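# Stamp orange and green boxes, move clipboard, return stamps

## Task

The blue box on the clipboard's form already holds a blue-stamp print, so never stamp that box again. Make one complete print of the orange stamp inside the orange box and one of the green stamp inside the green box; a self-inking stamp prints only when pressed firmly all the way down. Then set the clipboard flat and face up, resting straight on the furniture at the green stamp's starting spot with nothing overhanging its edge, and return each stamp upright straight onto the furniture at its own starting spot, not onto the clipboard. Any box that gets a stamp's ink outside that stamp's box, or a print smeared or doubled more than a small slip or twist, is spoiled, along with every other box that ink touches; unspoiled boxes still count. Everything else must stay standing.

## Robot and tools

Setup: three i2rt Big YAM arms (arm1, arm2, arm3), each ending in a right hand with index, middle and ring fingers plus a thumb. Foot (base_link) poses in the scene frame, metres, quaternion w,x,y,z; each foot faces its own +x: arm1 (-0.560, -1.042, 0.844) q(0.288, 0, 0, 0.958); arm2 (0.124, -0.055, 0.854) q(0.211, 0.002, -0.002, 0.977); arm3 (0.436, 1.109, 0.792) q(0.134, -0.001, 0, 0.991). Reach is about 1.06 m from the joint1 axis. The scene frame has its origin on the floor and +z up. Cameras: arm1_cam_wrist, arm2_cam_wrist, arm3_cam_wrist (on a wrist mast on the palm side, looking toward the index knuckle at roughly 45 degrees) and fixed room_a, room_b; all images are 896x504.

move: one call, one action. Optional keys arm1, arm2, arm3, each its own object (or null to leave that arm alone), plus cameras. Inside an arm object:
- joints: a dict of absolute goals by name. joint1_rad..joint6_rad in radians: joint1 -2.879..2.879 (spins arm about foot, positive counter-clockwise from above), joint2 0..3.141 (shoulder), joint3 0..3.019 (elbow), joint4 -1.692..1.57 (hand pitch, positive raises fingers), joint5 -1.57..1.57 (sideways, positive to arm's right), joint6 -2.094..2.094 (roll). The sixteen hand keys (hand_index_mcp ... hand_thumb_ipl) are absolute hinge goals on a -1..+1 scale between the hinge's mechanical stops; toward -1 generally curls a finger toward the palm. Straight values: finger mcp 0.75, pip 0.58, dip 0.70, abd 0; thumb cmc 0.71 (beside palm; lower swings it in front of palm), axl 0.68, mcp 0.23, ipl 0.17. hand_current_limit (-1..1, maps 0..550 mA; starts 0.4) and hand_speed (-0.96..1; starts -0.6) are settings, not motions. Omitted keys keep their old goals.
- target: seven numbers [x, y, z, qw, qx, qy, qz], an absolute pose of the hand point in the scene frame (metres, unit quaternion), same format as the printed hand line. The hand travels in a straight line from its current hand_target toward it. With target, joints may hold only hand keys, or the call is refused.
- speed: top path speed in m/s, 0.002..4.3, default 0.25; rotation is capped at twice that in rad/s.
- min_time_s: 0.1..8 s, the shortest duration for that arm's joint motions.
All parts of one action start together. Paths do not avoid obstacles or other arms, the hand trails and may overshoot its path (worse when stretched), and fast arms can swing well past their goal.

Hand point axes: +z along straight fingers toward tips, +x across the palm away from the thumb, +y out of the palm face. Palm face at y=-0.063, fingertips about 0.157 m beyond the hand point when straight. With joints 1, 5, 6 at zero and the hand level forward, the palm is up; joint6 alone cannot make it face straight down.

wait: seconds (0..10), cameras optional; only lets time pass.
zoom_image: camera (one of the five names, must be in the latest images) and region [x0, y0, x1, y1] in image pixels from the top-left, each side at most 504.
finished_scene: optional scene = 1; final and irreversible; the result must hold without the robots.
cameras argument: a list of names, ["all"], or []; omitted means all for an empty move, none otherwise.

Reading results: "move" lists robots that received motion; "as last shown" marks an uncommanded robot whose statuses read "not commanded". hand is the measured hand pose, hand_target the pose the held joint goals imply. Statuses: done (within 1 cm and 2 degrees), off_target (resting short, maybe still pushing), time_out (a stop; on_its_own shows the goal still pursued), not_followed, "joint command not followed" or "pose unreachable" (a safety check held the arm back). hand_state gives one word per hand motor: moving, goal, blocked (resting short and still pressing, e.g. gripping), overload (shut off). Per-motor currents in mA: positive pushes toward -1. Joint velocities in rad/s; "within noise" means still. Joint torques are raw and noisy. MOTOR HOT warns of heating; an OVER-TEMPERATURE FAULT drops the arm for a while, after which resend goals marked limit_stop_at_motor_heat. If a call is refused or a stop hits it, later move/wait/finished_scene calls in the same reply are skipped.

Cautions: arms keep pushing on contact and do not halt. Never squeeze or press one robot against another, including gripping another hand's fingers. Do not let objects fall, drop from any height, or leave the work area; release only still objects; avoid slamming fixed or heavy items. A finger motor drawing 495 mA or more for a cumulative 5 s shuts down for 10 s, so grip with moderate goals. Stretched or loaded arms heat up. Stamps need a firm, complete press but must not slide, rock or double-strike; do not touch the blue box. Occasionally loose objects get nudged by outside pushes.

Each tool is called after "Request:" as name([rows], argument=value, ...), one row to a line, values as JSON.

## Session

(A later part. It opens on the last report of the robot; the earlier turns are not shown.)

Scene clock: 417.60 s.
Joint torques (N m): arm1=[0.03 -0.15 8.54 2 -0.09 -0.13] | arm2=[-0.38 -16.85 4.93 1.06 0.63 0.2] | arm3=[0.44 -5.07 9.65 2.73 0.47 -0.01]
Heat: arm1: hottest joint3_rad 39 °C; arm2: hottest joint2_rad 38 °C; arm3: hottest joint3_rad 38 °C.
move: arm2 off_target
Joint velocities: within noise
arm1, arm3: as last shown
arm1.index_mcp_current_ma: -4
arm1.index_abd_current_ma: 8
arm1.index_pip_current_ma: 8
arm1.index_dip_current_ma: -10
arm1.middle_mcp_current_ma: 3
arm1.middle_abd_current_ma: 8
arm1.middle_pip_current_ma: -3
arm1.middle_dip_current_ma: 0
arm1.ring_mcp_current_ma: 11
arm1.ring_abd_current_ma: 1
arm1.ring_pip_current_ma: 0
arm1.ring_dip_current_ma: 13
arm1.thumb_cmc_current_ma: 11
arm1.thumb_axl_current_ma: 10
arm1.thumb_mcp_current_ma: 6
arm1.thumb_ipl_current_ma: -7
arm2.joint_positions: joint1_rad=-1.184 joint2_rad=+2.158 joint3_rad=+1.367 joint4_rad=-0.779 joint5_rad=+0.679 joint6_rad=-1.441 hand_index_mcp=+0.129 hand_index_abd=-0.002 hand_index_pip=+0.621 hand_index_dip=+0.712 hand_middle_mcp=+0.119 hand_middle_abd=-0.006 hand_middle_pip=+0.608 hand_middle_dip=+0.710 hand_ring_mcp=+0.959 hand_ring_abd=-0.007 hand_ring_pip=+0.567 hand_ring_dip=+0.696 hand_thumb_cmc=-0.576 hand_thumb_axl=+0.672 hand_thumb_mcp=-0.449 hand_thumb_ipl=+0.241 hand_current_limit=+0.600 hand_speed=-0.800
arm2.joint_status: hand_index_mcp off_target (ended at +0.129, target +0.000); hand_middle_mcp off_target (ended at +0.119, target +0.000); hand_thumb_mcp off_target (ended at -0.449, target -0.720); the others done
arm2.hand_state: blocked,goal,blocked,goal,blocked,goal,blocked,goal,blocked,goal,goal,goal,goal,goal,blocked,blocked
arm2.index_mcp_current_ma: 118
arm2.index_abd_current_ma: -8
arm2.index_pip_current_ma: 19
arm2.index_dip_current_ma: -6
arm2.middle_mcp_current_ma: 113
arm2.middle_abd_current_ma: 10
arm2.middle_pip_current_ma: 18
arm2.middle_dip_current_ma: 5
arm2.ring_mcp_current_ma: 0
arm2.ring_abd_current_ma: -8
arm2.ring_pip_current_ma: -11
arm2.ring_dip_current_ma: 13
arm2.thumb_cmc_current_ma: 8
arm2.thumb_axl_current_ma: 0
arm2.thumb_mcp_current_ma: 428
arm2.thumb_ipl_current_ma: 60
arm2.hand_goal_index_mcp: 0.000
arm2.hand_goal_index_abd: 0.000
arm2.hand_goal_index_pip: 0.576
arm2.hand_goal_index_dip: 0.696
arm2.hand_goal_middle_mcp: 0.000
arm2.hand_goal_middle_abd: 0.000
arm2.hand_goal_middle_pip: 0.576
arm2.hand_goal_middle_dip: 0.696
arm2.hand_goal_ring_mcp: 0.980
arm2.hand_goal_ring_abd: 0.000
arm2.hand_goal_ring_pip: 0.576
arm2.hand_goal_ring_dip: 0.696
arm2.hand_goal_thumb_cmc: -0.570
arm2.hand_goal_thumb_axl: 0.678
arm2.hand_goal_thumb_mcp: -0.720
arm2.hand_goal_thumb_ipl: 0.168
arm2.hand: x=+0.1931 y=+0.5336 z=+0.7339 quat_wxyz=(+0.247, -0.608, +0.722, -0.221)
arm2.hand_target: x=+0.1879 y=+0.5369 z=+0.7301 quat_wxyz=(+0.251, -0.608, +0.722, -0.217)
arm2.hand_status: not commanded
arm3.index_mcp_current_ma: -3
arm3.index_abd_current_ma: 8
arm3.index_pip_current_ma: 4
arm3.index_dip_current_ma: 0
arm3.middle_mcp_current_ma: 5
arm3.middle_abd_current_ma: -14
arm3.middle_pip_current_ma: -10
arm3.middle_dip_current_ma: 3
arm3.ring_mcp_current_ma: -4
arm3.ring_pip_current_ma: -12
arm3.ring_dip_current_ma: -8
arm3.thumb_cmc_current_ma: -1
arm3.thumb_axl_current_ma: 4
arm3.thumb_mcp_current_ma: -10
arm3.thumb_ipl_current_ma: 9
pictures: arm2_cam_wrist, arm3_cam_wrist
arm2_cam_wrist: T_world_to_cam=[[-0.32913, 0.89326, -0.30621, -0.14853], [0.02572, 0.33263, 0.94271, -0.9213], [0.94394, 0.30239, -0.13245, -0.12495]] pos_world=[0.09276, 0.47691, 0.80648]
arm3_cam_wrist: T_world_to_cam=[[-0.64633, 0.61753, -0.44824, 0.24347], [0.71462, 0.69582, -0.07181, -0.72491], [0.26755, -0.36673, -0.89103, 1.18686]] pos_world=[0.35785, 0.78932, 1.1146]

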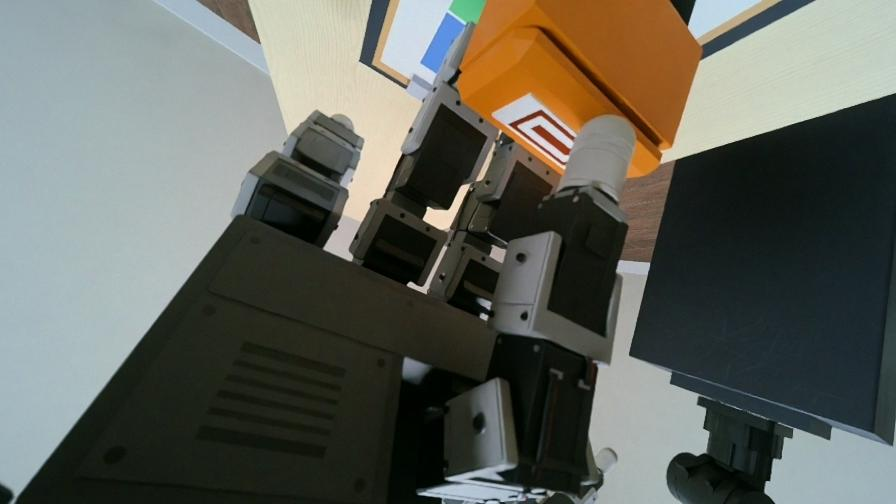

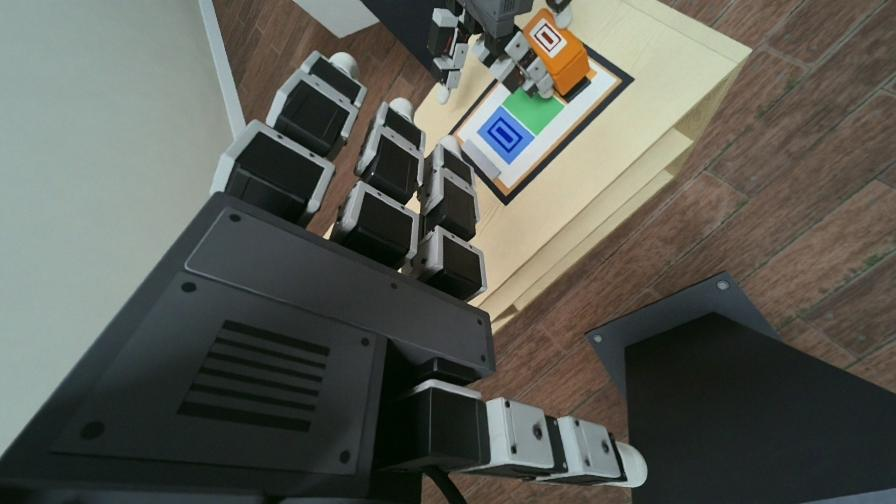

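Request:
move(arm2={"target": [0.188, 0.537, 0.83, 0.251, -0.607, 0.721, -0.217], "speed": 0.15}, cameras=["arm3_cam_wrist", "arm2_cam_wrist"])

Request:
zoom_image(camera="arm3_cam_wrist", region=[420, 0, 640, 220])

Scene clock: 420.20 s.
Joint torques (N m): arm1=[0.03 -0.09 8.54 1.99 -0.1 -0.13] | arm2=[-0.26 -17.67 7.86 -0.14 0.57 0.19] | arm3=[0.62 -4.07 9.58 2.67 0.48 -0.04]
Heat: arm1: hottest joint3_rad 39 °C; arm2: hottest joint2_rad 38 °C; arm3: hottest joint3_rad 38 °C.
move: arm2 off_target
Joint velocities: within noise
arm1, arm3: as last shown
arm1.index_mcp_current_ma: -1
arm1.index_abd_current_ma: 7
arm1.index_dip_current_ma: -6
arm1.middle_mcp_current_ma: 5
arm1.middle_abd_current_ma: 6
arm1.middle_pip_current_ma: -5
arm1.middle_dip_current_ma: -1
arm1.ring_mcp_current_ma: 3
arm1.ring_abd_current_ma: 0
arm1.ring_pip_current_ma: -7
arm1.ring_dip_current_ma: 12
arm1.thumb_cmc_current_ma: 18
arm1.thumb_axl_current_ma: 15
arm1.thumb_mcp_current_ma: 1
arm1.thumb_ipl_current_ma: -5
arm2.joint_positions: joint1_rad=-1.184 joint2_rad=+2.010 joint3_rad=+1.372 joint4_rad=-0.956 joint5_rad=+0.680 joint6_rad=-1.440 hand_index_mcp=+0.065 hand_index_abd=+0.005 hand_index_pip=+0.591 hand_index_dip=+0.703 hand_middle_mcp=+0.012 hand_middle_abd=-0.005 hand_middle_pip=+0.583 hand_middle_dip=+0.703 hand_ring_mcp=+0.959 hand_ring_abd=-0.008 hand_ring_pip=+0.567 hand_ring_dip=+0.696 hand_thumb_cmc=-0.572 hand_thumb_axl=+0.680 hand_thumb_mcp=-0.660 hand_thumb_ipl=+0.200 hand_current_limit=+0.600 hand_speed=-0.800
arm2.joint_status: not commanded
arm2.hand_state: blocked,goal,goal,goal,goal,goal,goal,goal,blocked,goal,goal,goal,goal,goal,blocked,blocked
arm2.index_mcp_current_ma: 31
arm2.index_abd_current_ma: -10
arm2.index_pip_current_ma: 4
arm2.index_dip_current_ma: -11
arm2.middle_mcp_current_ma: 4
arm2.middle_abd_current_ma: 6
arm2.middle_pip_current_ma: 10
arm2.middle_dip_current_ma: -1
arm2.ring_mcp_current_ma: 6
arm2.ring_abd_current_ma: -9
arm2.ring_pip_current_ma: -15
arm2.ring_dip_current_ma: 14
arm2.thumb_cmc_current_ma: 3
arm2.thumb_axl_current_ma: 2
arm2.thumb_mcp_current_ma: 36
arm2.thumb_ipl_current_ma: 17
arm2.hand_goal_index_mcp: 0.000
arm2.hand_goal_index_abd: 0.000
arm2.hand_goal_index_pip: 0.576
arm2.hand_goal_index_dip: 0.696
arm2.hand_goal_middle_mcp: 0.000
arm2.hand_goal_middle_abd: 0.000
arm2.hand_goal_middle_pip: 0.576
arm2.hand_goal_middle_dip: 0.696
arm2.hand_goal_ring_mcp: 0.980
arm2.hand_goal_ring_abd: 0.000
arm2.hand_goal_ring_pip: 0.576
arm2.hand_goal_ring_dip: 0.696
arm2.hand_goal_thumb_cmc: -0.570
arm2.hand_goal_thumb_axl: 0.678
arm2.hand_goal_thumb_mcp: -0.720
arm2.hand_goal_thumb_ipl: 0.168
arm2.on_its_own: hand_index_mcp moved -0.064 toward your old target +0.000; hand_middle_mcp moved -0.108 to your old target +0.000; hand_thumb_mcp moved -0.211 toward your old target -0.720
arm2.hand: x=+0.1929 y=+0.5212 z=+0.8130 quat_wxyz=(+0.240, -0.611, +0.719, -0.230)
arm2.hand_target: x=+0.1879 y=+0.5365 z=+0.8302 quat_wxyz=(+0.251, -0.608, +0.721, -0.217)
arm2.hand_status: off_target (0.024 m and 2.0 deg from the pose sent, 0.096 m and 0.7 deg at the start)
arm3.index_mcp_current_ma: -9
arm3.index_abd_current_ma: 10
arm3.index_pip_current_ma: 6
arm3.middle_mcp_current_ma: 7
arm3.middle_abd_current_ma: -8
arm3.middle_pip_current_ma: -7
arm3.ring_mcp_current_ma: -10
arm3.ring_abd_current_ma: 6
arm3.ring_pip_current_ma: -8
arm3.ring_dip_current_ma: -6
arm3.thumb_cmc_current_ma: 0
arm3.thumb_axl_current_ma: 7
pictures: arm2_cam_wrist, arm3_cam_wrist
arm2_cam_wrist: T_world_to_cam=[[-0.32877, 0.88573, -0.32771, -0.09196], [0.02518, 0.3551, 0.93449, -0.99673], [0.94407, 0.29898, -0.13905, -0.10348]] pos_world=[0.09256, 0.46633, 0.88691]
arm3_cam_wrist: T_world_to_cam=[[-0.64633, 0.61753, -0.44824, 0.24347], [0.71462, 0.69582, -0.07181, -0.72491], [0.26755, -0.36673, -0.89103, 1.18686]] pos_world=[0.35785, 0.78932, 1.1146]

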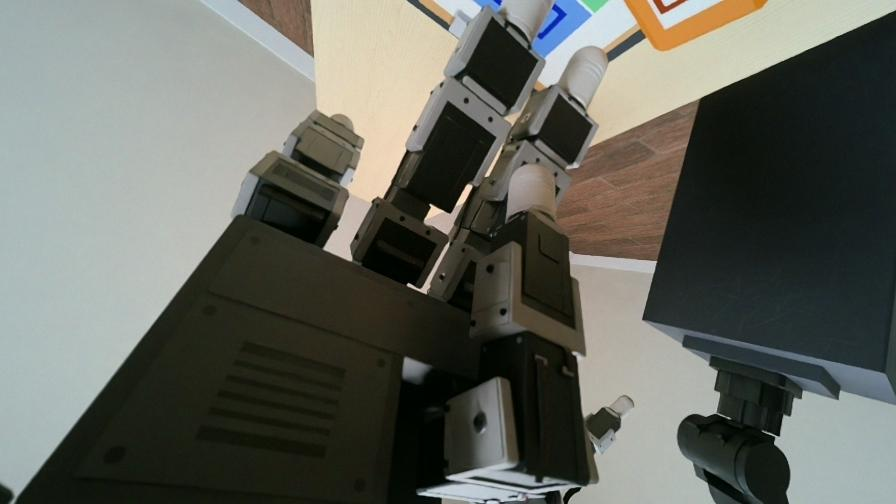

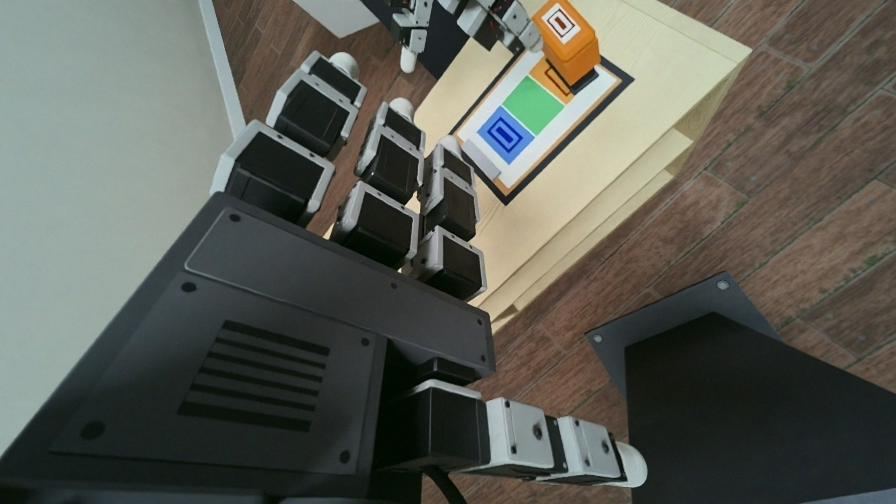

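Scaled by 2.291 from the camera's image (finer frame: 1280x720).

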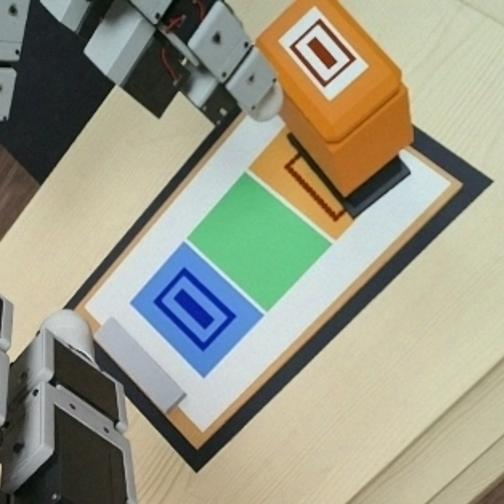

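Request:
move(arm2={"target": [0.188, 0.50, 0.93, 0.251, -0.607, 0.721, -0.217], "speed": 0.2, "joints": {"hand_speed": -0.5, "hand_thumb_mcp": -0.1, "hand_index_mcp": 0.42, "hand_middle_mcp": 0.42}}, cameras=["arm3_cam_wrist", "arm2_cam_wrist"])

Request:
zoom_image(camera="arm3_cam_wrist", region=[480, 0, 620, 140])

Request:
zoom_image(camera="arm2_cam_wrist", region=[480, 0, 880, 200])

Scene clock: 424.40 s.
Joint torques (N m): arm1=[-0.03 -0.15 8.55 1.98 -0.09 -0.13] | arm2=[-0.73 -15.15 7.05 -0.12 0.61 0.17] | arm3=[0.38 -5.07 9.65 2.7 0.52 -0.1]
Heat: arm1: hottest joint3_rad 39 °C; arm2: hottest joint2_rad 38 °C; arm3: hottest joint3_rad 38 °C.
move: arm2 done
Joint velocities: within noise
arm1, arm3: as last shown
arm1.index_mcp_current_ma: 6
arm1.index_abd_current_ma: -3
arm1.index_pip_current_ma: 10
arm1.index_dip_current_ma: -10
arm1.middle_mcp_current_ma: 1
arm1.middle_abd_current_ma: 5
arm1.middle_pip_current_ma: -3
arm1.middle_dip_current_ma: -7
arm1.ring_mcp_current_ma: 2
arm1.ring_abd_current_ma: 5
arm1.ring_pip_current_ma: -8
arm1.ring_dip_current_ma: 2
arm1.thumb_cmc_current_ma: 7
arm1.thumb_axl_current_ma: 11
arm1.thumb_mcp_current_ma: 4
arm1.thumb_ipl_current_ma: -7
arm2.joint_positions: joint1_rad=-1.184 joint2_rad=+1.794 joint3_rad=+1.372 joint4_rad=-1.138 joint5_rad=+0.680 joint6_rad=-1.440 hand_index_mcp=+0.412 hand_index_abd=-0.003 hand_index_pip=+0.574 hand_index_dip=+0.695 hand_middle_mcp=+0.411 hand_middle_abd=-0.005 hand_middle_pip=+0.573 hand_middle_dip=+0.691 hand_ring_mcp=+0.959 hand_ring_abd=-0.008 hand_ring_pip=+0.567 hand_ring_dip=+0.696 hand_thumb_cmc=-0.576 hand_thumb_axl=+0.673 hand_thumb_mcp=-0.102 hand_thumb_ipl=+0.168 hand_current_limit=+0.600 hand_speed=-0.500
arm2.joint_status: all done
arm2.hand_state: goal,goal,goal,goal,goal,goal,goal,goal,blocked,goal,goal,goal,goal,goal,goal,goal
arm2.index_mcp_current_ma: -10
arm2.index_abd_current_ma: -8
arm2.index_pip_current_ma: 4
arm2.index_dip_current_ma: -13
arm2.middle_mcp_current_ma: 2
arm2.middle_abd_current_ma: 8
arm2.middle_pip_current_ma: 6
arm2.middle_dip_current_ma: -3
arm2.ring_mcp_current_ma: 2
arm2.ring_abd_current_ma: -9
arm2.ring_pip_current_ma: -12
arm2.ring_dip_current_ma: 7
arm2.thumb_cmc_current_ma: 8
arm2.thumb_axl_current_ma: -3
arm2.thumb_mcp_current_ma: -8
arm2.thumb_ipl_current_ma: -10
arm2.hand_goal_index_mcp: 0.420
arm2.hand_goal_index_abd: 0.000
arm2.hand_goal_index_pip: 0.576
arm2.hand_goal_index_dip: 0.696
arm2.hand_goal_middle_mcp: 0.420
arm2.hand_goal_middle_abd: 0.000
arm2.hand_goal_middle_pip: 0.576
arm2.hand_goal_middle_dip: 0.696
arm2.hand_goal_ring_mcp: 0.980
arm2.hand_goal_ring_abd: 0.000
arm2.hand_goal_ring_pip: 0.576
arm2.hand_goal_ring_dip: 0.696
arm2.hand_goal_thumb_cmc: -0.570
arm2.hand_goal_thumb_axl: 0.678
arm2.hand_goal_thumb_mcp: -0.100
arm2.hand_goal_thumb_ipl: 0.168
arm2.hand: x=+0.1924 y=+0.4985 z=+0.9253 quat_wxyz=(+0.250, -0.606, +0.723, -0.219)
arm2.hand_target: x=+0.1880 y=+0.4999 z=+0.9300 quat_wxyz=(+0.251, -0.608, +0.721, -0.217)
arm2.hand_status: done (0.007 m and 0.3 deg from the pose sent, 0.119 m and 2.0 deg at the start)
arm3.index_mcp_current_ma: -1
arm3.index_abd_current_ma: 4
arm3.index_pip_current_ma: 4
arm3.index_dip_current_ma: -1
arm3.middle_mcp_current_ma: 8
arm3.middle_abd_current_ma: -9
arm3.middle_pip_current_ma: -12
arm3.middle_dip_current_ma: 0
arm3.ring_mcp_current_ma: -11
arm3.ring_abd_current_ma: 2
arm3.ring_pip_current_ma: -7
arm3.ring_dip_current_ma: -4
arm3.thumb_cmc_current_ma: -4
arm3.thumb_axl_current_ma: 6
arm3.thumb_mcp_current_ma: -5
arm3.thumb_ipl_current_ma: 8
pictures: arm2_cam_wrist, arm3_cam_wrist
arm2_cam_wrist: T_world_to_cam=[[-0.32825, 0.89616, -0.29857, -0.06745], [0.02405, 0.32391, 0.94578, -1.08833], [0.94428, 0.30328, -0.12788, -0.09311]] pos_world=[0.09196, 0.44121, 0.99728]
arm3_cam_wrist: T_world_to_cam=[[-0.64633, 0.61753, -0.44824, 0.24347], [0.71462, 0.69582, -0.07181, -0.72491], [0.26755, -0.36673, -0.89103, 1.18686]] pos_world=[0.35785, 0.78932, 1.1146]

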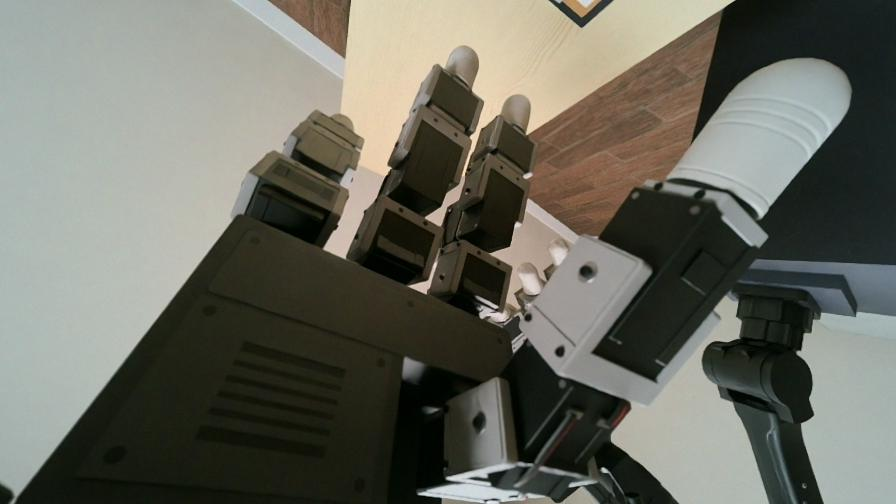

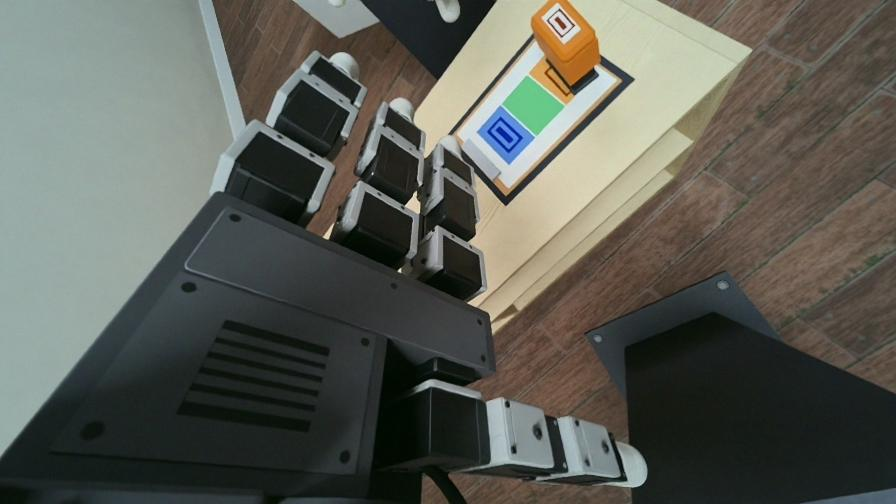

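Scaled by 3.600 from the camera's image (finer frame: 1280x720).

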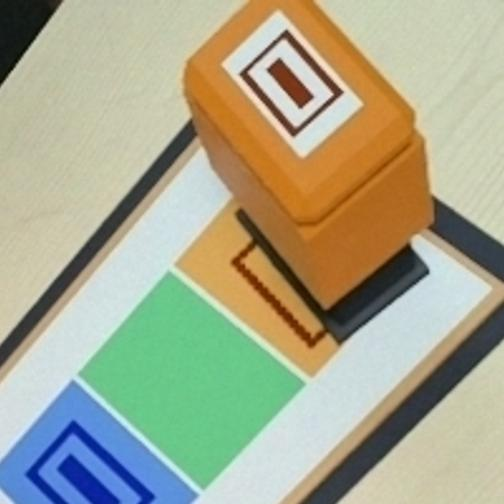

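Scaled by 1.260 from the camera's image (finer frame: 1280x720).

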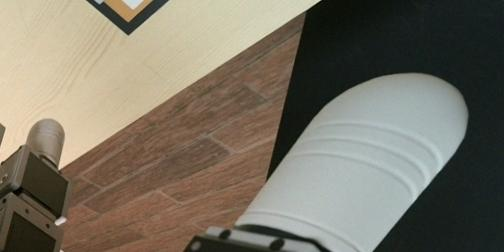

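Request:
move(arm2={"target": [0.2176, 0.511, 0.87, 0.3765, -0.491, 0.623, -0.4775], "speed": 0.25, "joints": {"hand_speed": -0.5, "hand_thumb_mcp": 0.225, "hand_index_mcp": -0.137, "hand_middle_mcp": -0.137}}, cameras=["arm3_cam_wrist", "arm2_cam_wrist"])

Request:
zoom_image(camera="arm3_cam_wrist", region=[420, 0, 640, 220])

Scene clock: 471.13 s.
Joint torques (N m): arm1=[-0.03 -0.15 8.54 1.99 -0.09 -0.13] | arm2=[-0.62 -17.49 7.32 -1.51 0.9 0.18] | arm3=[0.56 -5.01 9.72 2.63 0.46 -0.03]
Heat: arm1: hottest joint3_rad 39 °C; arm2: hottest joint2_rad 39 °C; arm3: hottest joint3_rad 38 °C.
move: arm2 off_target
Joint velocities: within noise
arm1: as last shown
arm1.index_mcp_current_ma: -2
arm1.index_abd_current_ma: 11
arm1.index_pip_current_ma: 12
arm1.index_dip_current_ma: 0
arm1.middle_mcp_current_ma: 10
arm1.middle_abd_current_ma: -1
arm1.middle_dip_current_ma: 4
arm1.ring_mcp_current_ma: 1
arm1.ring_abd_current_ma: -2
arm1.ring_pip_current_ma: 1
arm1.ring_dip_current_ma: 12
arm1.thumb_cmc_current_ma: 8
arm1.thumb_axl_current_ma: 7
arm1.thumb_mcp_current_ma: 5
arm1.thumb_ipl_current_ma: -2
arm2.joint_positions: joint1_rad=-1.068 joint2_rad=+2.166 joint3_rad=+1.581 joint4_rad=-1.678 joint5_rad=+1.164 joint6_rad=-0.845 hand_index_mcp=-0.142 hand_index_abd=-0.001 hand_index_pip=+0.572 hand_index_dip=+0.702 hand_middle_mcp=-0.142 hand_middle_abd=+0.004 hand_middle_pip=+0.573 hand_middle_dip=+0.702 hand_ring_mcp=+0.959 hand_ring_abd=+0.002 hand_ring_pip=+0.567 hand_ring_dip=+0.696 hand_thumb_cmc=-0.564 hand_thumb_axl=+0.674 hand_thumb_mcp=+0.219 hand_thumb_ipl=+0.168 hand_current_limit=+0.600 hand_speed=-0.500
arm2.joint_status: all done
arm2.hand_state: goal,goal,goal,goal,goal,goal,goal,goal,blocked,goal,goal,goal,goal,goal,goal,goal
arm2.index_mcp_current_ma: -4
arm2.index_abd_current_ma: 1
arm2.index_pip_current_ma: 3
arm2.index_dip_current_ma: -9
arm2.middle_mcp_current_ma: 8
arm2.middle_abd_current_ma: 11
arm2.middle_pip_current_ma: 1
arm2.middle_dip_current_ma: -1
arm2.ring_mcp_current_ma: 9
arm2.ring_abd_current_ma: -9
arm2.ring_pip_current_ma: -13
arm2.ring_dip_current_ma: 15
arm2.thumb_cmc_current_ma: 6
arm2.thumb_axl_current_ma: -1
arm2.thumb_mcp_current_ma: -15
arm2.thumb_ipl_current_ma: -3
arm2.hand_goal_index_mcp: -0.136
arm2.hand_goal_index_abd: 0.000
arm2.hand_goal_index_pip: 0.576
arm2.hand_goal_index_dip: 0.696
arm2.hand_goal_middle_mcp: -0.136
arm2.hand_goal_middle_abd: 0.000
arm2.hand_goal_middle_pip: 0.576
arm2.hand_goal_middle_dip: 0.696
arm2.hand_goal_ring_mcp: 0.980
arm2.hand_goal_ring_abd: 0.000
arm2.hand_goal_ring_pip: 0.576
arm2.hand_goal_ring_dip: 0.696
arm2.hand_goal_thumb_cmc: -0.570
arm2.hand_goal_thumb_axl: 0.678
arm2.hand_goal_thumb_mcp: 0.226
arm2.hand_goal_thumb_ipl: 0.168
arm2.hand: x=+0.2228 y=+0.4994 z=+0.8608 quat_wxyz=(+0.374, -0.516, +0.623, -0.454)
arm2.hand_target: x=+0.2178 y=+0.5105 z=+0.8698 quat_wxyz=(+0.382, -0.513, +0.625, -0.447)
arm2.hand_status: off_target (0.016 m and 3.9 deg from the pose sent, 0.062 m and 37.5 deg at the start; a joint's target at an end of its range on 30 of 69 steps)
arm3.joint_positions: joint1_rad=+1.972 joint2_rad=+0.995 joint3_rad=+0.593 joint4_rad=-0.228 joint5_rad=+0.456 joint6_rad=+1.592 hand_index_mcp=+0.753 hand_index_abd=+0.002 hand_index_pip=+0.577 hand_index_dip=+0.696 hand_middle_mcp=+0.753 hand_middle_abd=+0.002 hand_middle_pip=+0.577 hand_middle_dip=+0.696 hand_ring_mcp=+0.753 hand_ring_abd=+0.003 hand_ring_pip=+0.577 hand_ring_dip=+0.696 hand_thumb_cmc=+0.714 hand_thumb_axl=+0.677 hand_thumb_mcp=+0.226 hand_thumb_ipl=+0.168 hand_current_limit=+0.400 hand_speed=-0.600
arm3.joint_status: not commanded
arm3.hand_state: goal,goal,goal,goal,goal,goal,goal,goal,goal,goal,goal,goal,goal,goal,goal,goal
arm3.index_mcp_current_ma: -9
arm3.index_abd_current_ma: 10
arm3.index_pip_current_ma: 2
arm3.index_dip_current_ma: -3
arm3.middle_mcp_current_ma: 6
arm3.middle_abd_current_ma: -8
arm3.middle_pip_current_ma: -10
arm3.middle_dip_current_ma: -3
arm3.ring_mcp_current_ma: -11
arm3.ring_abd_current_ma: 4
arm3.ring_pip_current_ma: -7
arm3.ring_dip_current_ma: -4
arm3.thumb_cmc_current_ma: -4
arm3.thumb_axl_current_ma: 7
arm3.thumb_mcp_current_ma: -8
arm3.thumb_ipl_current_ma: 7
arm3.hand_goal_index_mcp: 0.754
arm3.hand_goal_index_abd: 0.000
arm3.hand_goal_index_pip: 0.576
arm3.hand_goal_index_dip: 0.696
arm3.hand_goal_middle_mcp: 0.754
arm3.hand_goal_middle_abd: 0.000
arm3.hand_goal_middle_pip: 0.576
arm3.hand_goal_middle_dip: 0.696
arm3.hand_goal_ring_mcp: 0.754
arm3.hand_goal_ring_abd: 0.000
arm3.hand_goal_ring_pip: 0.576
arm3.hand_goal_ring_dip: 0.696
arm3.hand_goal_thumb_cmc: 0.714
arm3.hand_goal_thumb_axl: 0.678
arm3.hand_goal_thumb_mcp: 0.226
arm3.hand_goal_thumb_ipl: 0.168
arm3.hand: x=+0.3325 y=+0.7269 z=+0.9943 quat_wxyz=(-0.440, -0.579, +0.656, -0.204)
arm3.hand_target: x=+0.3350 y=+0.7251 z=+0.9901 quat_wxyz=(-0.439, -0.578, +0.656, -0.207)
arm3.hand_status: not commanded
pictures: arm2_cam_wrist, arm3_cam_wrist
arm2_cam_wrist: T_world_to_cam=[[-0.01137, 0.82347, -0.56724, 0.11942], [-0.43332, 0.50719, 0.74498, -0.84504], [0.90117, 0.25427, 0.35106, -0.5085]] pos_world=[0.09344, 0.45955, 0.87579]
arm3_cam_wrist: T_world_to_cam=[[-0.64633, 0.61753, -0.44824, 0.24347], [0.71462, 0.69582, -0.07181, -0.72491], [0.26755, -0.36673, -0.89103, 1.18686]] pos_world=[0.35785, 0.78932, 1.1146]

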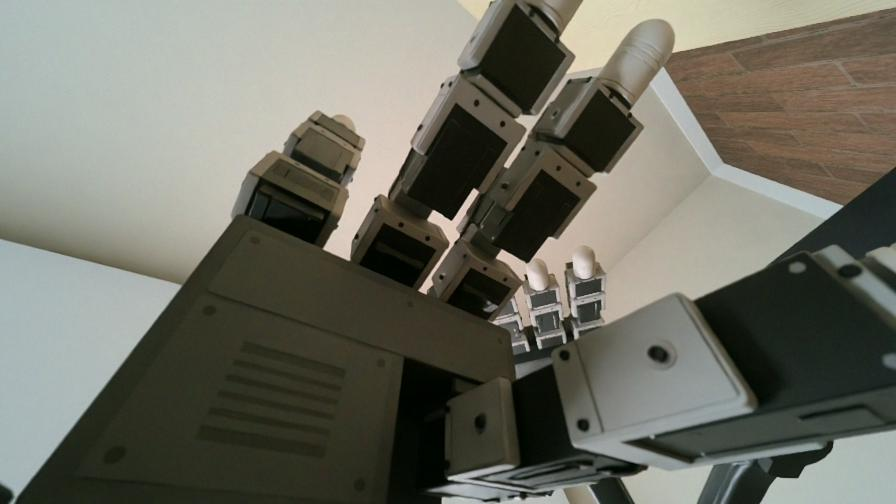

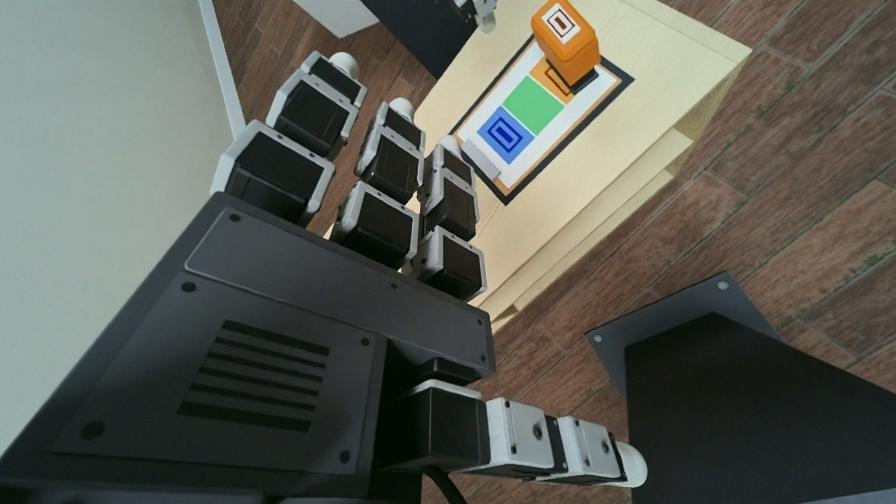

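Scaled by 2.291 from the camera's image (finer frame: 1280x720).

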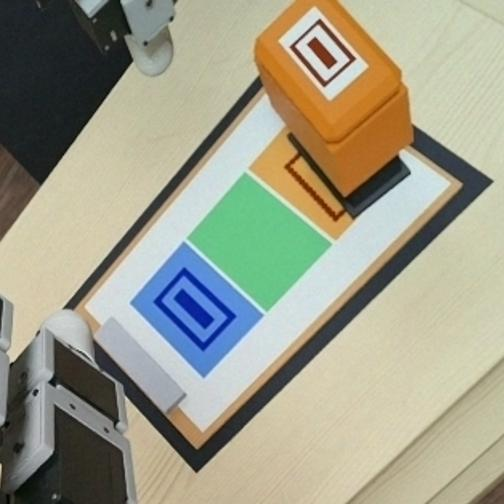

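Request:
move(arm2={"target": [0.213, 0.525, 0.87, 0.3765, -0.491, 0.623, -0.4775], "speed": 0.1}, cameras=["arm3_cam_wrist", "room_a", "room_b"])

Request:
zoom_image(camera="arm3_cam_wrist", region=[420, 0, 640, 220])

Request:
zoom_image(camera="room_a", region=[350, 200, 650, 400])

Request:
zoom_image(camera="room_b", region=[350, 100, 650, 300])

Scene clock: 481.83 s.
Joint torques (N m): arm1=[0.03 -0.21 8.58 1.99 -0.1 -0.13] | arm2=[-0.26 -17.38 7.54 -1.48 0.87 0.01] | arm3=[0.56 -5.3 9.7 2.66 0.51 -0.01]
Heat: arm1: hottest joint3_rad 39 °C; arm2: hottest joint2_rad 39 °C; arm3: hottest joint3_rad 38 °C.
move: arm2 off_target
Joint velocities: within noise
arm1, arm3: as last shown
arm1.index_mcp_current_ma: -5
arm1.index_abd_current_ma: 13
arm1.index_pip_current_ma: 10
arm1.index_dip_current_ma: -9
arm1.middle_mcp_current_ma: 6
arm1.middle_abd_current_ma: 6
arm1.middle_pip_current_ma: 0
arm1.middle_dip_current_ma: 5
arm1.ring_mcp_current_ma: 4
arm1.ring_abd_current_ma: 5
arm1.ring_pip_current_ma: -7
arm1.ring_dip_current_ma: 1
arm1.thumb_cmc_current_ma: 10
arm1.thumb_axl_current_ma: 8
arm1.thumb_mcp_current_ma: 10
arm1.thumb_ipl_current_ma: -1
arm2.joint_positions: joint1_rad=-1.067 joint2_rad=+2.179 joint3_rad=+1.625 joint4_rad=-1.678 joint5_rad=+1.164 joint6_rad=-0.844 hand_index_mcp=-0.142 hand_index_abd=-0.001 hand_index_pip=+0.572 hand_index_dip=+0.702 hand_middle_mcp=-0.142 hand_middle_abd=+0.004 hand_middle_pip=+0.573 hand_middle_dip=+0.702 hand_ring_mcp=+0.959 hand_ring_abd=+0.002 hand_ring_pip=+0.567 hand_ring_dip=+0.696 hand_thumb_cmc=-0.576 hand_thumb_axl=+0.674 hand_thumb_mcp=+0.219 hand_thumb_ipl=+0.168 hand_current_limit=+0.600 hand_speed=-0.500
arm2.joint_status: not commanded
arm2.hand_state: goal,goal,goal,goal,goal,goal,goal,goal,blocked,goal,goal,goal,goal,goal,goal,goal
arm2.index_mcp_current_ma: -8
arm2.index_abd_current_ma: 3
arm2.index_pip_current_ma: 1
arm2.index_dip_current_ma: -15
arm2.middle_mcp_current_ma: 3
arm2.middle_abd_current_ma: 9
arm2.middle_pip_current_ma: -6
arm2.middle_dip_current_ma: -3
arm2.ring_mcp_current_ma: -3
arm2.ring_abd_current_ma: -13
arm2.ring_pip_current_ma: -7
arm2.ring_dip_current_ma: 4
arm2.thumb_cmc_current_ma: 5
arm2.thumb_axl_current_ma: 3
arm2.thumb_mcp_current_ma: -9
arm2.thumb_ipl_current_ma: -8
arm2.hand_goal_index_mcp: -0.136
arm2.hand_goal_index_abd: 0.000
arm2.hand_goal_index_pip: 0.576
arm2.hand_goal_index_dip: 0.696
arm2.hand_goal_middle_mcp: -0.136
arm2.hand_goal_middle_abd: 0.000
arm2.hand_goal_middle_pip: 0.576
arm2.hand_goal_middle_dip: 0.696
arm2.hand_goal_ring_mcp: 0.980
arm2.hand_goal_ring_abd: 0.000
arm2.hand_goal_ring_pip: 0.576
arm2.hand_goal_ring_dip: 0.696
arm2.hand_goal_thumb_cmc: -0.570
arm2.hand_goal_thumb_axl: 0.678
arm2.hand_goal_thumb_mcp: 0.226
arm2.hand_goal_thumb_ipl: 0.168
arm2.hand: x=+0.2205 y=+0.5158 z=+0.8659 quat_wxyz=(+0.382, -0.511, +0.630, -0.443)
arm2.hand_target: x=+0.2132 y=+0.5246 z=+0.8699 quat_wxyz=(+0.384, -0.517, +0.625, -0.441)
arm2.hand_status: off_target (0.013 m and 4.7 deg from the pose sent, 0.029 m and 3.9 deg at the start; a joint's target at an end of its range on 33 of 33 steps)
arm3.index_mcp_current_ma: -3
arm3.index_abd_current_ma: 9
arm3.index_pip_current_ma: 5
arm3.index_dip_current_ma: 2
arm3.middle_mcp_current_ma: 5
arm3.middle_abd_current_ma: -7
arm3.middle_pip_current_ma: -8
arm3.middle_dip_current_ma: -4
arm3.ring_mcp_current_ma: -9
arm3.ring_pip_current_ma: -8
arm3.thumb_cmc_current_ma: -1
arm3.thumb_mcp_current_ma: -10
arm3.thumb_ipl_current_ma: 8
arm3_cam_wrist: T_world_to_cam=[[-0.64633, 0.61753, -0.44824, 0.24347], [0.71462, 0.69582, -0.07181, -0.72491], [0.26755, -0.36673, -0.89103, 1.18686]] pos_world=[0.35785, 0.78932, 1.1146]

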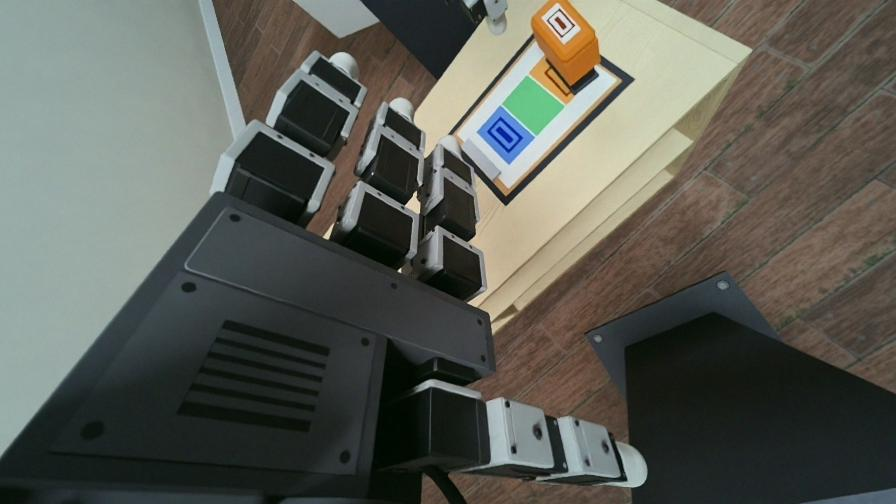

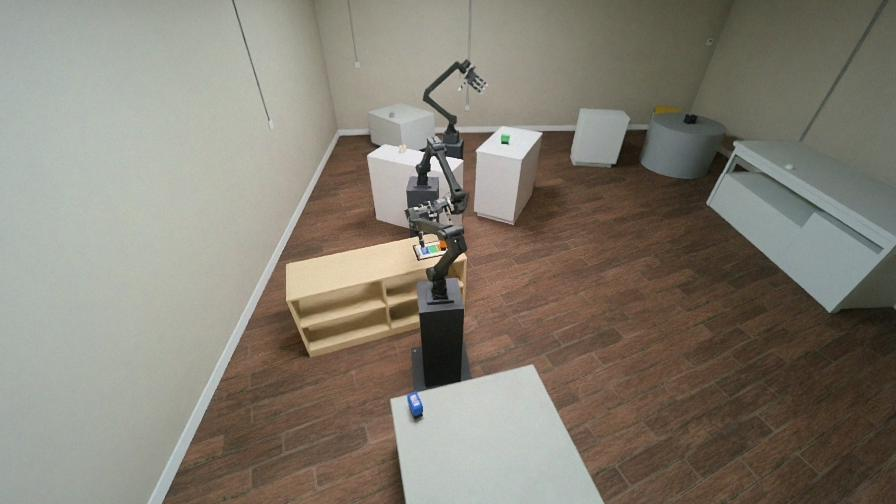

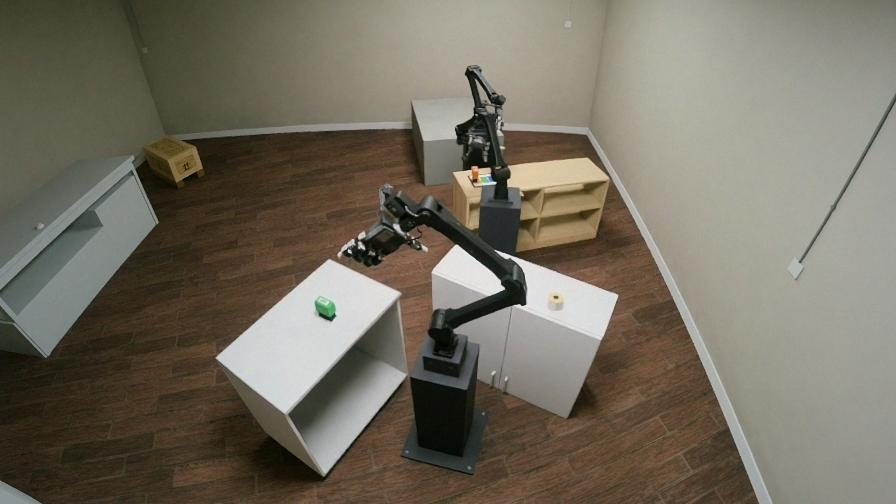

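Scaled by 2.291 from the camera's image (finer frame: 1280x720).

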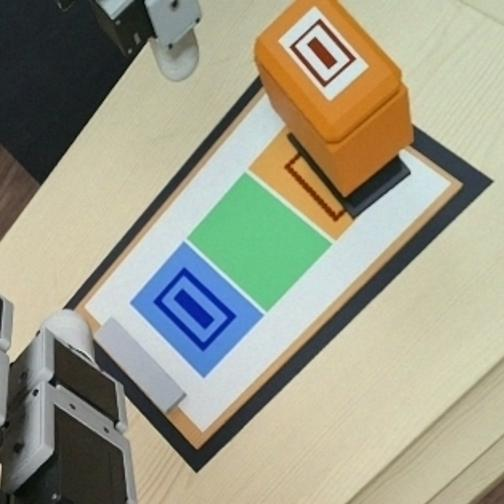

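Scaled by 1.680 from the camera's image (finer frame: 1280x720).

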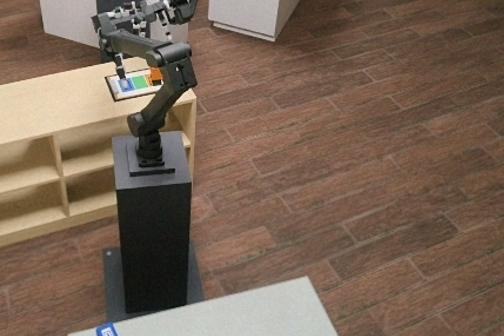

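Scaled by 1.680 from the camera's image (finer frame: 1280x720).

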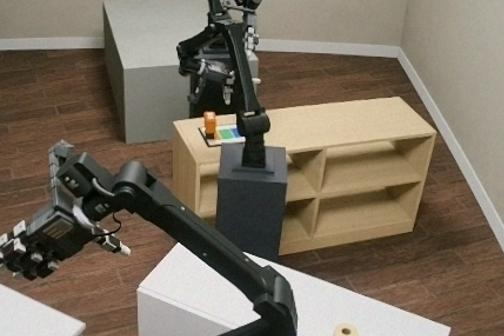

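Request:
zoom_image(camera="arm3_cam_wrist", region=[440, 0, 560, 80])

Request:
zoom_image(camera="room_a", region=[390, 190, 490, 270])

Scaled by 4.200 from the camera's image (finer frame: 1280x720).

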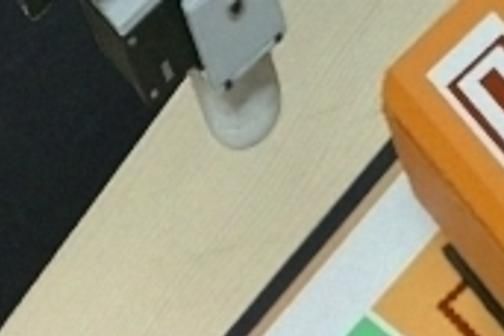

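Scaled by 5.040 from the camera's image (finer frame: 1280x720).

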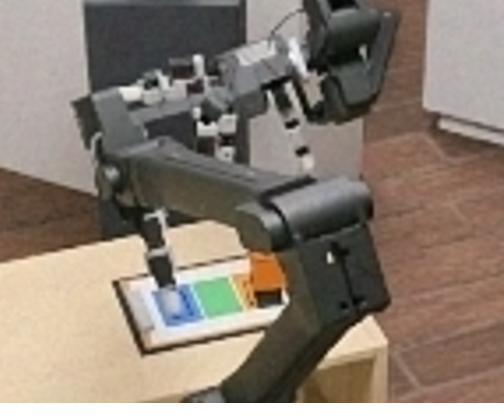

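Request:
move(arm2={"joints": {"hand_middle_mcp": 0.3}}, cameras=["arm3_cam_wrist"])

Request:
zoom_image(camera="arm3_cam_wrist", region=[440, 0, 560, 80])

Scene clock: 490.80 s.
Joint torques (N m): arm1=[-0.03 -0.09 8.57 2 -0.1 -0.14] | arm2=[-0.21 -17.32 7.57 -1.48 0.88 0] | arm3=[0.5 -4.66 9.76 2.82 0.46 -0.05]
Heat: arm1: hottest joint3_rad 40 °C; arm2: hottest joint2_rad 39 °C; arm3: hottest joint3_rad 38 °C.
move: arm2 off_target
Joint velocities: within noise
arm1, arm3: as last shown
arm1.index_mcp_current_ma: 1
arm1.index_abd_current_ma: 5
arm1.index_pip_current_ma: 9
arm1.index_dip_current_ma: -5
arm1.middle_mcp_current_ma: 10
arm1.middle_pip_current_ma: 1
arm1.middle_dip_current_ma: -4
arm1.ring_mcp_current_ma: 1
arm1.ring_abd_current_ma: 3
arm1.ring_pip_current_ma: -11
arm1.ring_dip_current_ma: 2
arm1.thumb_cmc_current_ma: 5
arm1.thumb_axl_current_ma: 6
arm1.thumb_mcp_current_ma: 5
arm1.thumb_ipl_current_ma: -3
arm2.joint_positions: joint1_rad=-1.067 joint2_rad=+2.179 joint3_rad=+1.625 joint4_rad=-1.678 joint5_rad=+1.164 joint6_rad=-0.844 hand_index_mcp=-0.142 hand_index_abd=-0.001 hand_index_pip=+0.572 hand_index_dip=+0.702 hand_middle_mcp=+0.279 hand_middle_abd=+0.004 hand_middle_pip=+0.573 hand_middle_dip=+0.702 hand_ring_mcp=+0.959 hand_ring_abd=+0.002 hand_ring_pip=+0.567 hand_ring_dip=+0.696 hand_thumb_cmc=-0.576 hand_thumb_axl=+0.674 hand_thumb_mcp=+0.219 hand_thumb_ipl=+0.168 hand_current_limit=+0.600 hand_speed=-0.500
arm2.joint_status: hand_middle_mcp off_target (ended at +0.279, target +0.300)
arm2.hand_state: goal,goal,goal,goal,blocked,goal,goal,goal,blocked,goal,goal,goal,goal,goal,goal,goal
arm2.index_mcp_current_ma: -9
arm2.index_abd_current_ma: 4
arm2.index_pip_current_ma: 3
arm2.index_dip_current_ma: -13
arm2.middle_mcp_current_ma: -2
arm2.middle_abd_current_ma: 7
arm2.middle_pip_current_ma: 0
arm2.middle_dip_current_ma: -1
arm2.ring_mcp_current_ma: -7
arm2.ring_abd_current_ma: -9
arm2.ring_pip_current_ma: -11
arm2.ring_dip_current_ma: 12
arm2.thumb_cmc_current_ma: -1
arm2.thumb_axl_current_ma: -6
arm2.thumb_mcp_current_ma: -13
arm2.thumb_ipl_current_ma: -7
arm2.hand_goal_index_mcp: -0.136
arm2.hand_goal_index_abd: 0.000
arm2.hand_goal_index_pip: 0.576
arm2.hand_goal_index_dip: 0.696
arm2.hand_goal_middle_mcp: 0.300
arm2.hand_goal_middle_abd: 0.000
arm2.hand_goal_middle_pip: 0.576
arm2.hand_goal_middle_dip: 0.696
arm2.hand_goal_ring_mcp: 0.980
arm2.hand_goal_ring_abd: 0.000
arm2.hand_goal_ring_pip: 0.576
arm2.hand_goal_ring_dip: 0.696
arm2.hand_goal_thumb_cmc: -0.570
arm2.hand_goal_thumb_axl: 0.678
arm2.hand_goal_thumb_mcp: 0.226
arm2.hand_goal_thumb_ipl: 0.168
arm2.hand: x=+0.2205 y=+0.5158 z=+0.8659 quat_wxyz=(+0.382, -0.511, +0.630, -0.443)
arm2.hand_target: x=+0.2133 y=+0.5246 z=+0.8699 quat_wxyz=(+0.384, -0.517, +0.625, -0.441)
arm2.hand_status: not commanded
arm3.index_mcp_current_ma: -7
arm3.index_abd_current_ma: 11
arm3.index_pip_current_ma: 12
arm3.index_dip_current_ma: 0
arm3.middle_mcp_current_ma: 8
arm3.middle_abd_current_ma: -9
arm3.middle_pip_current_ma: -10
arm3.middle_dip_current_ma: 1
arm3.ring_abd_current_ma: 3
arm3.ring_pip_current_ma: -11
arm3.ring_dip_current_ma: -5
arm3.thumb_cmc_current_ma: 1
arm3.thumb_axl_current_ma: 6
arm3.thumb_ipl_current_ma: 10
arm3_cam_wrist: T_world_to_cam=[[-0.64633, 0.61753, -0.44824, 0.24347], [0.71462, 0.69582, -0.07181, -0.72491], [0.26755, -0.36673, -0.89103, 1.18686]] pos_world=[0.35785, 0.78932, 1.1146]

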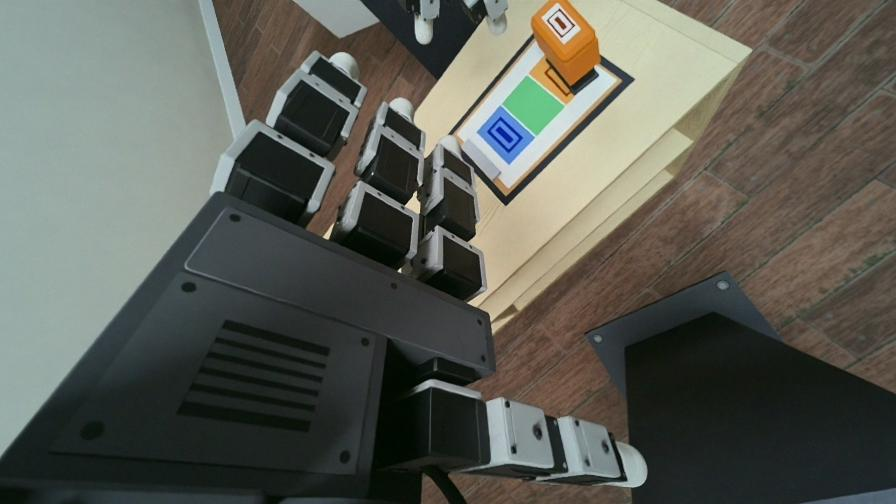

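Scaled by 4.200 from the camera's image (finer frame: 1280x720).

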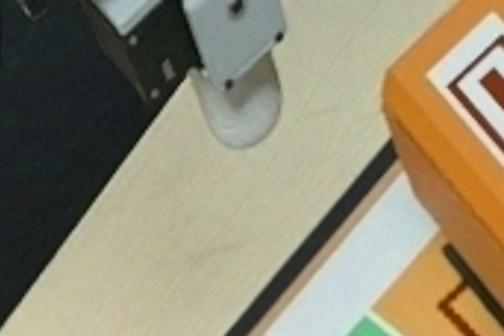

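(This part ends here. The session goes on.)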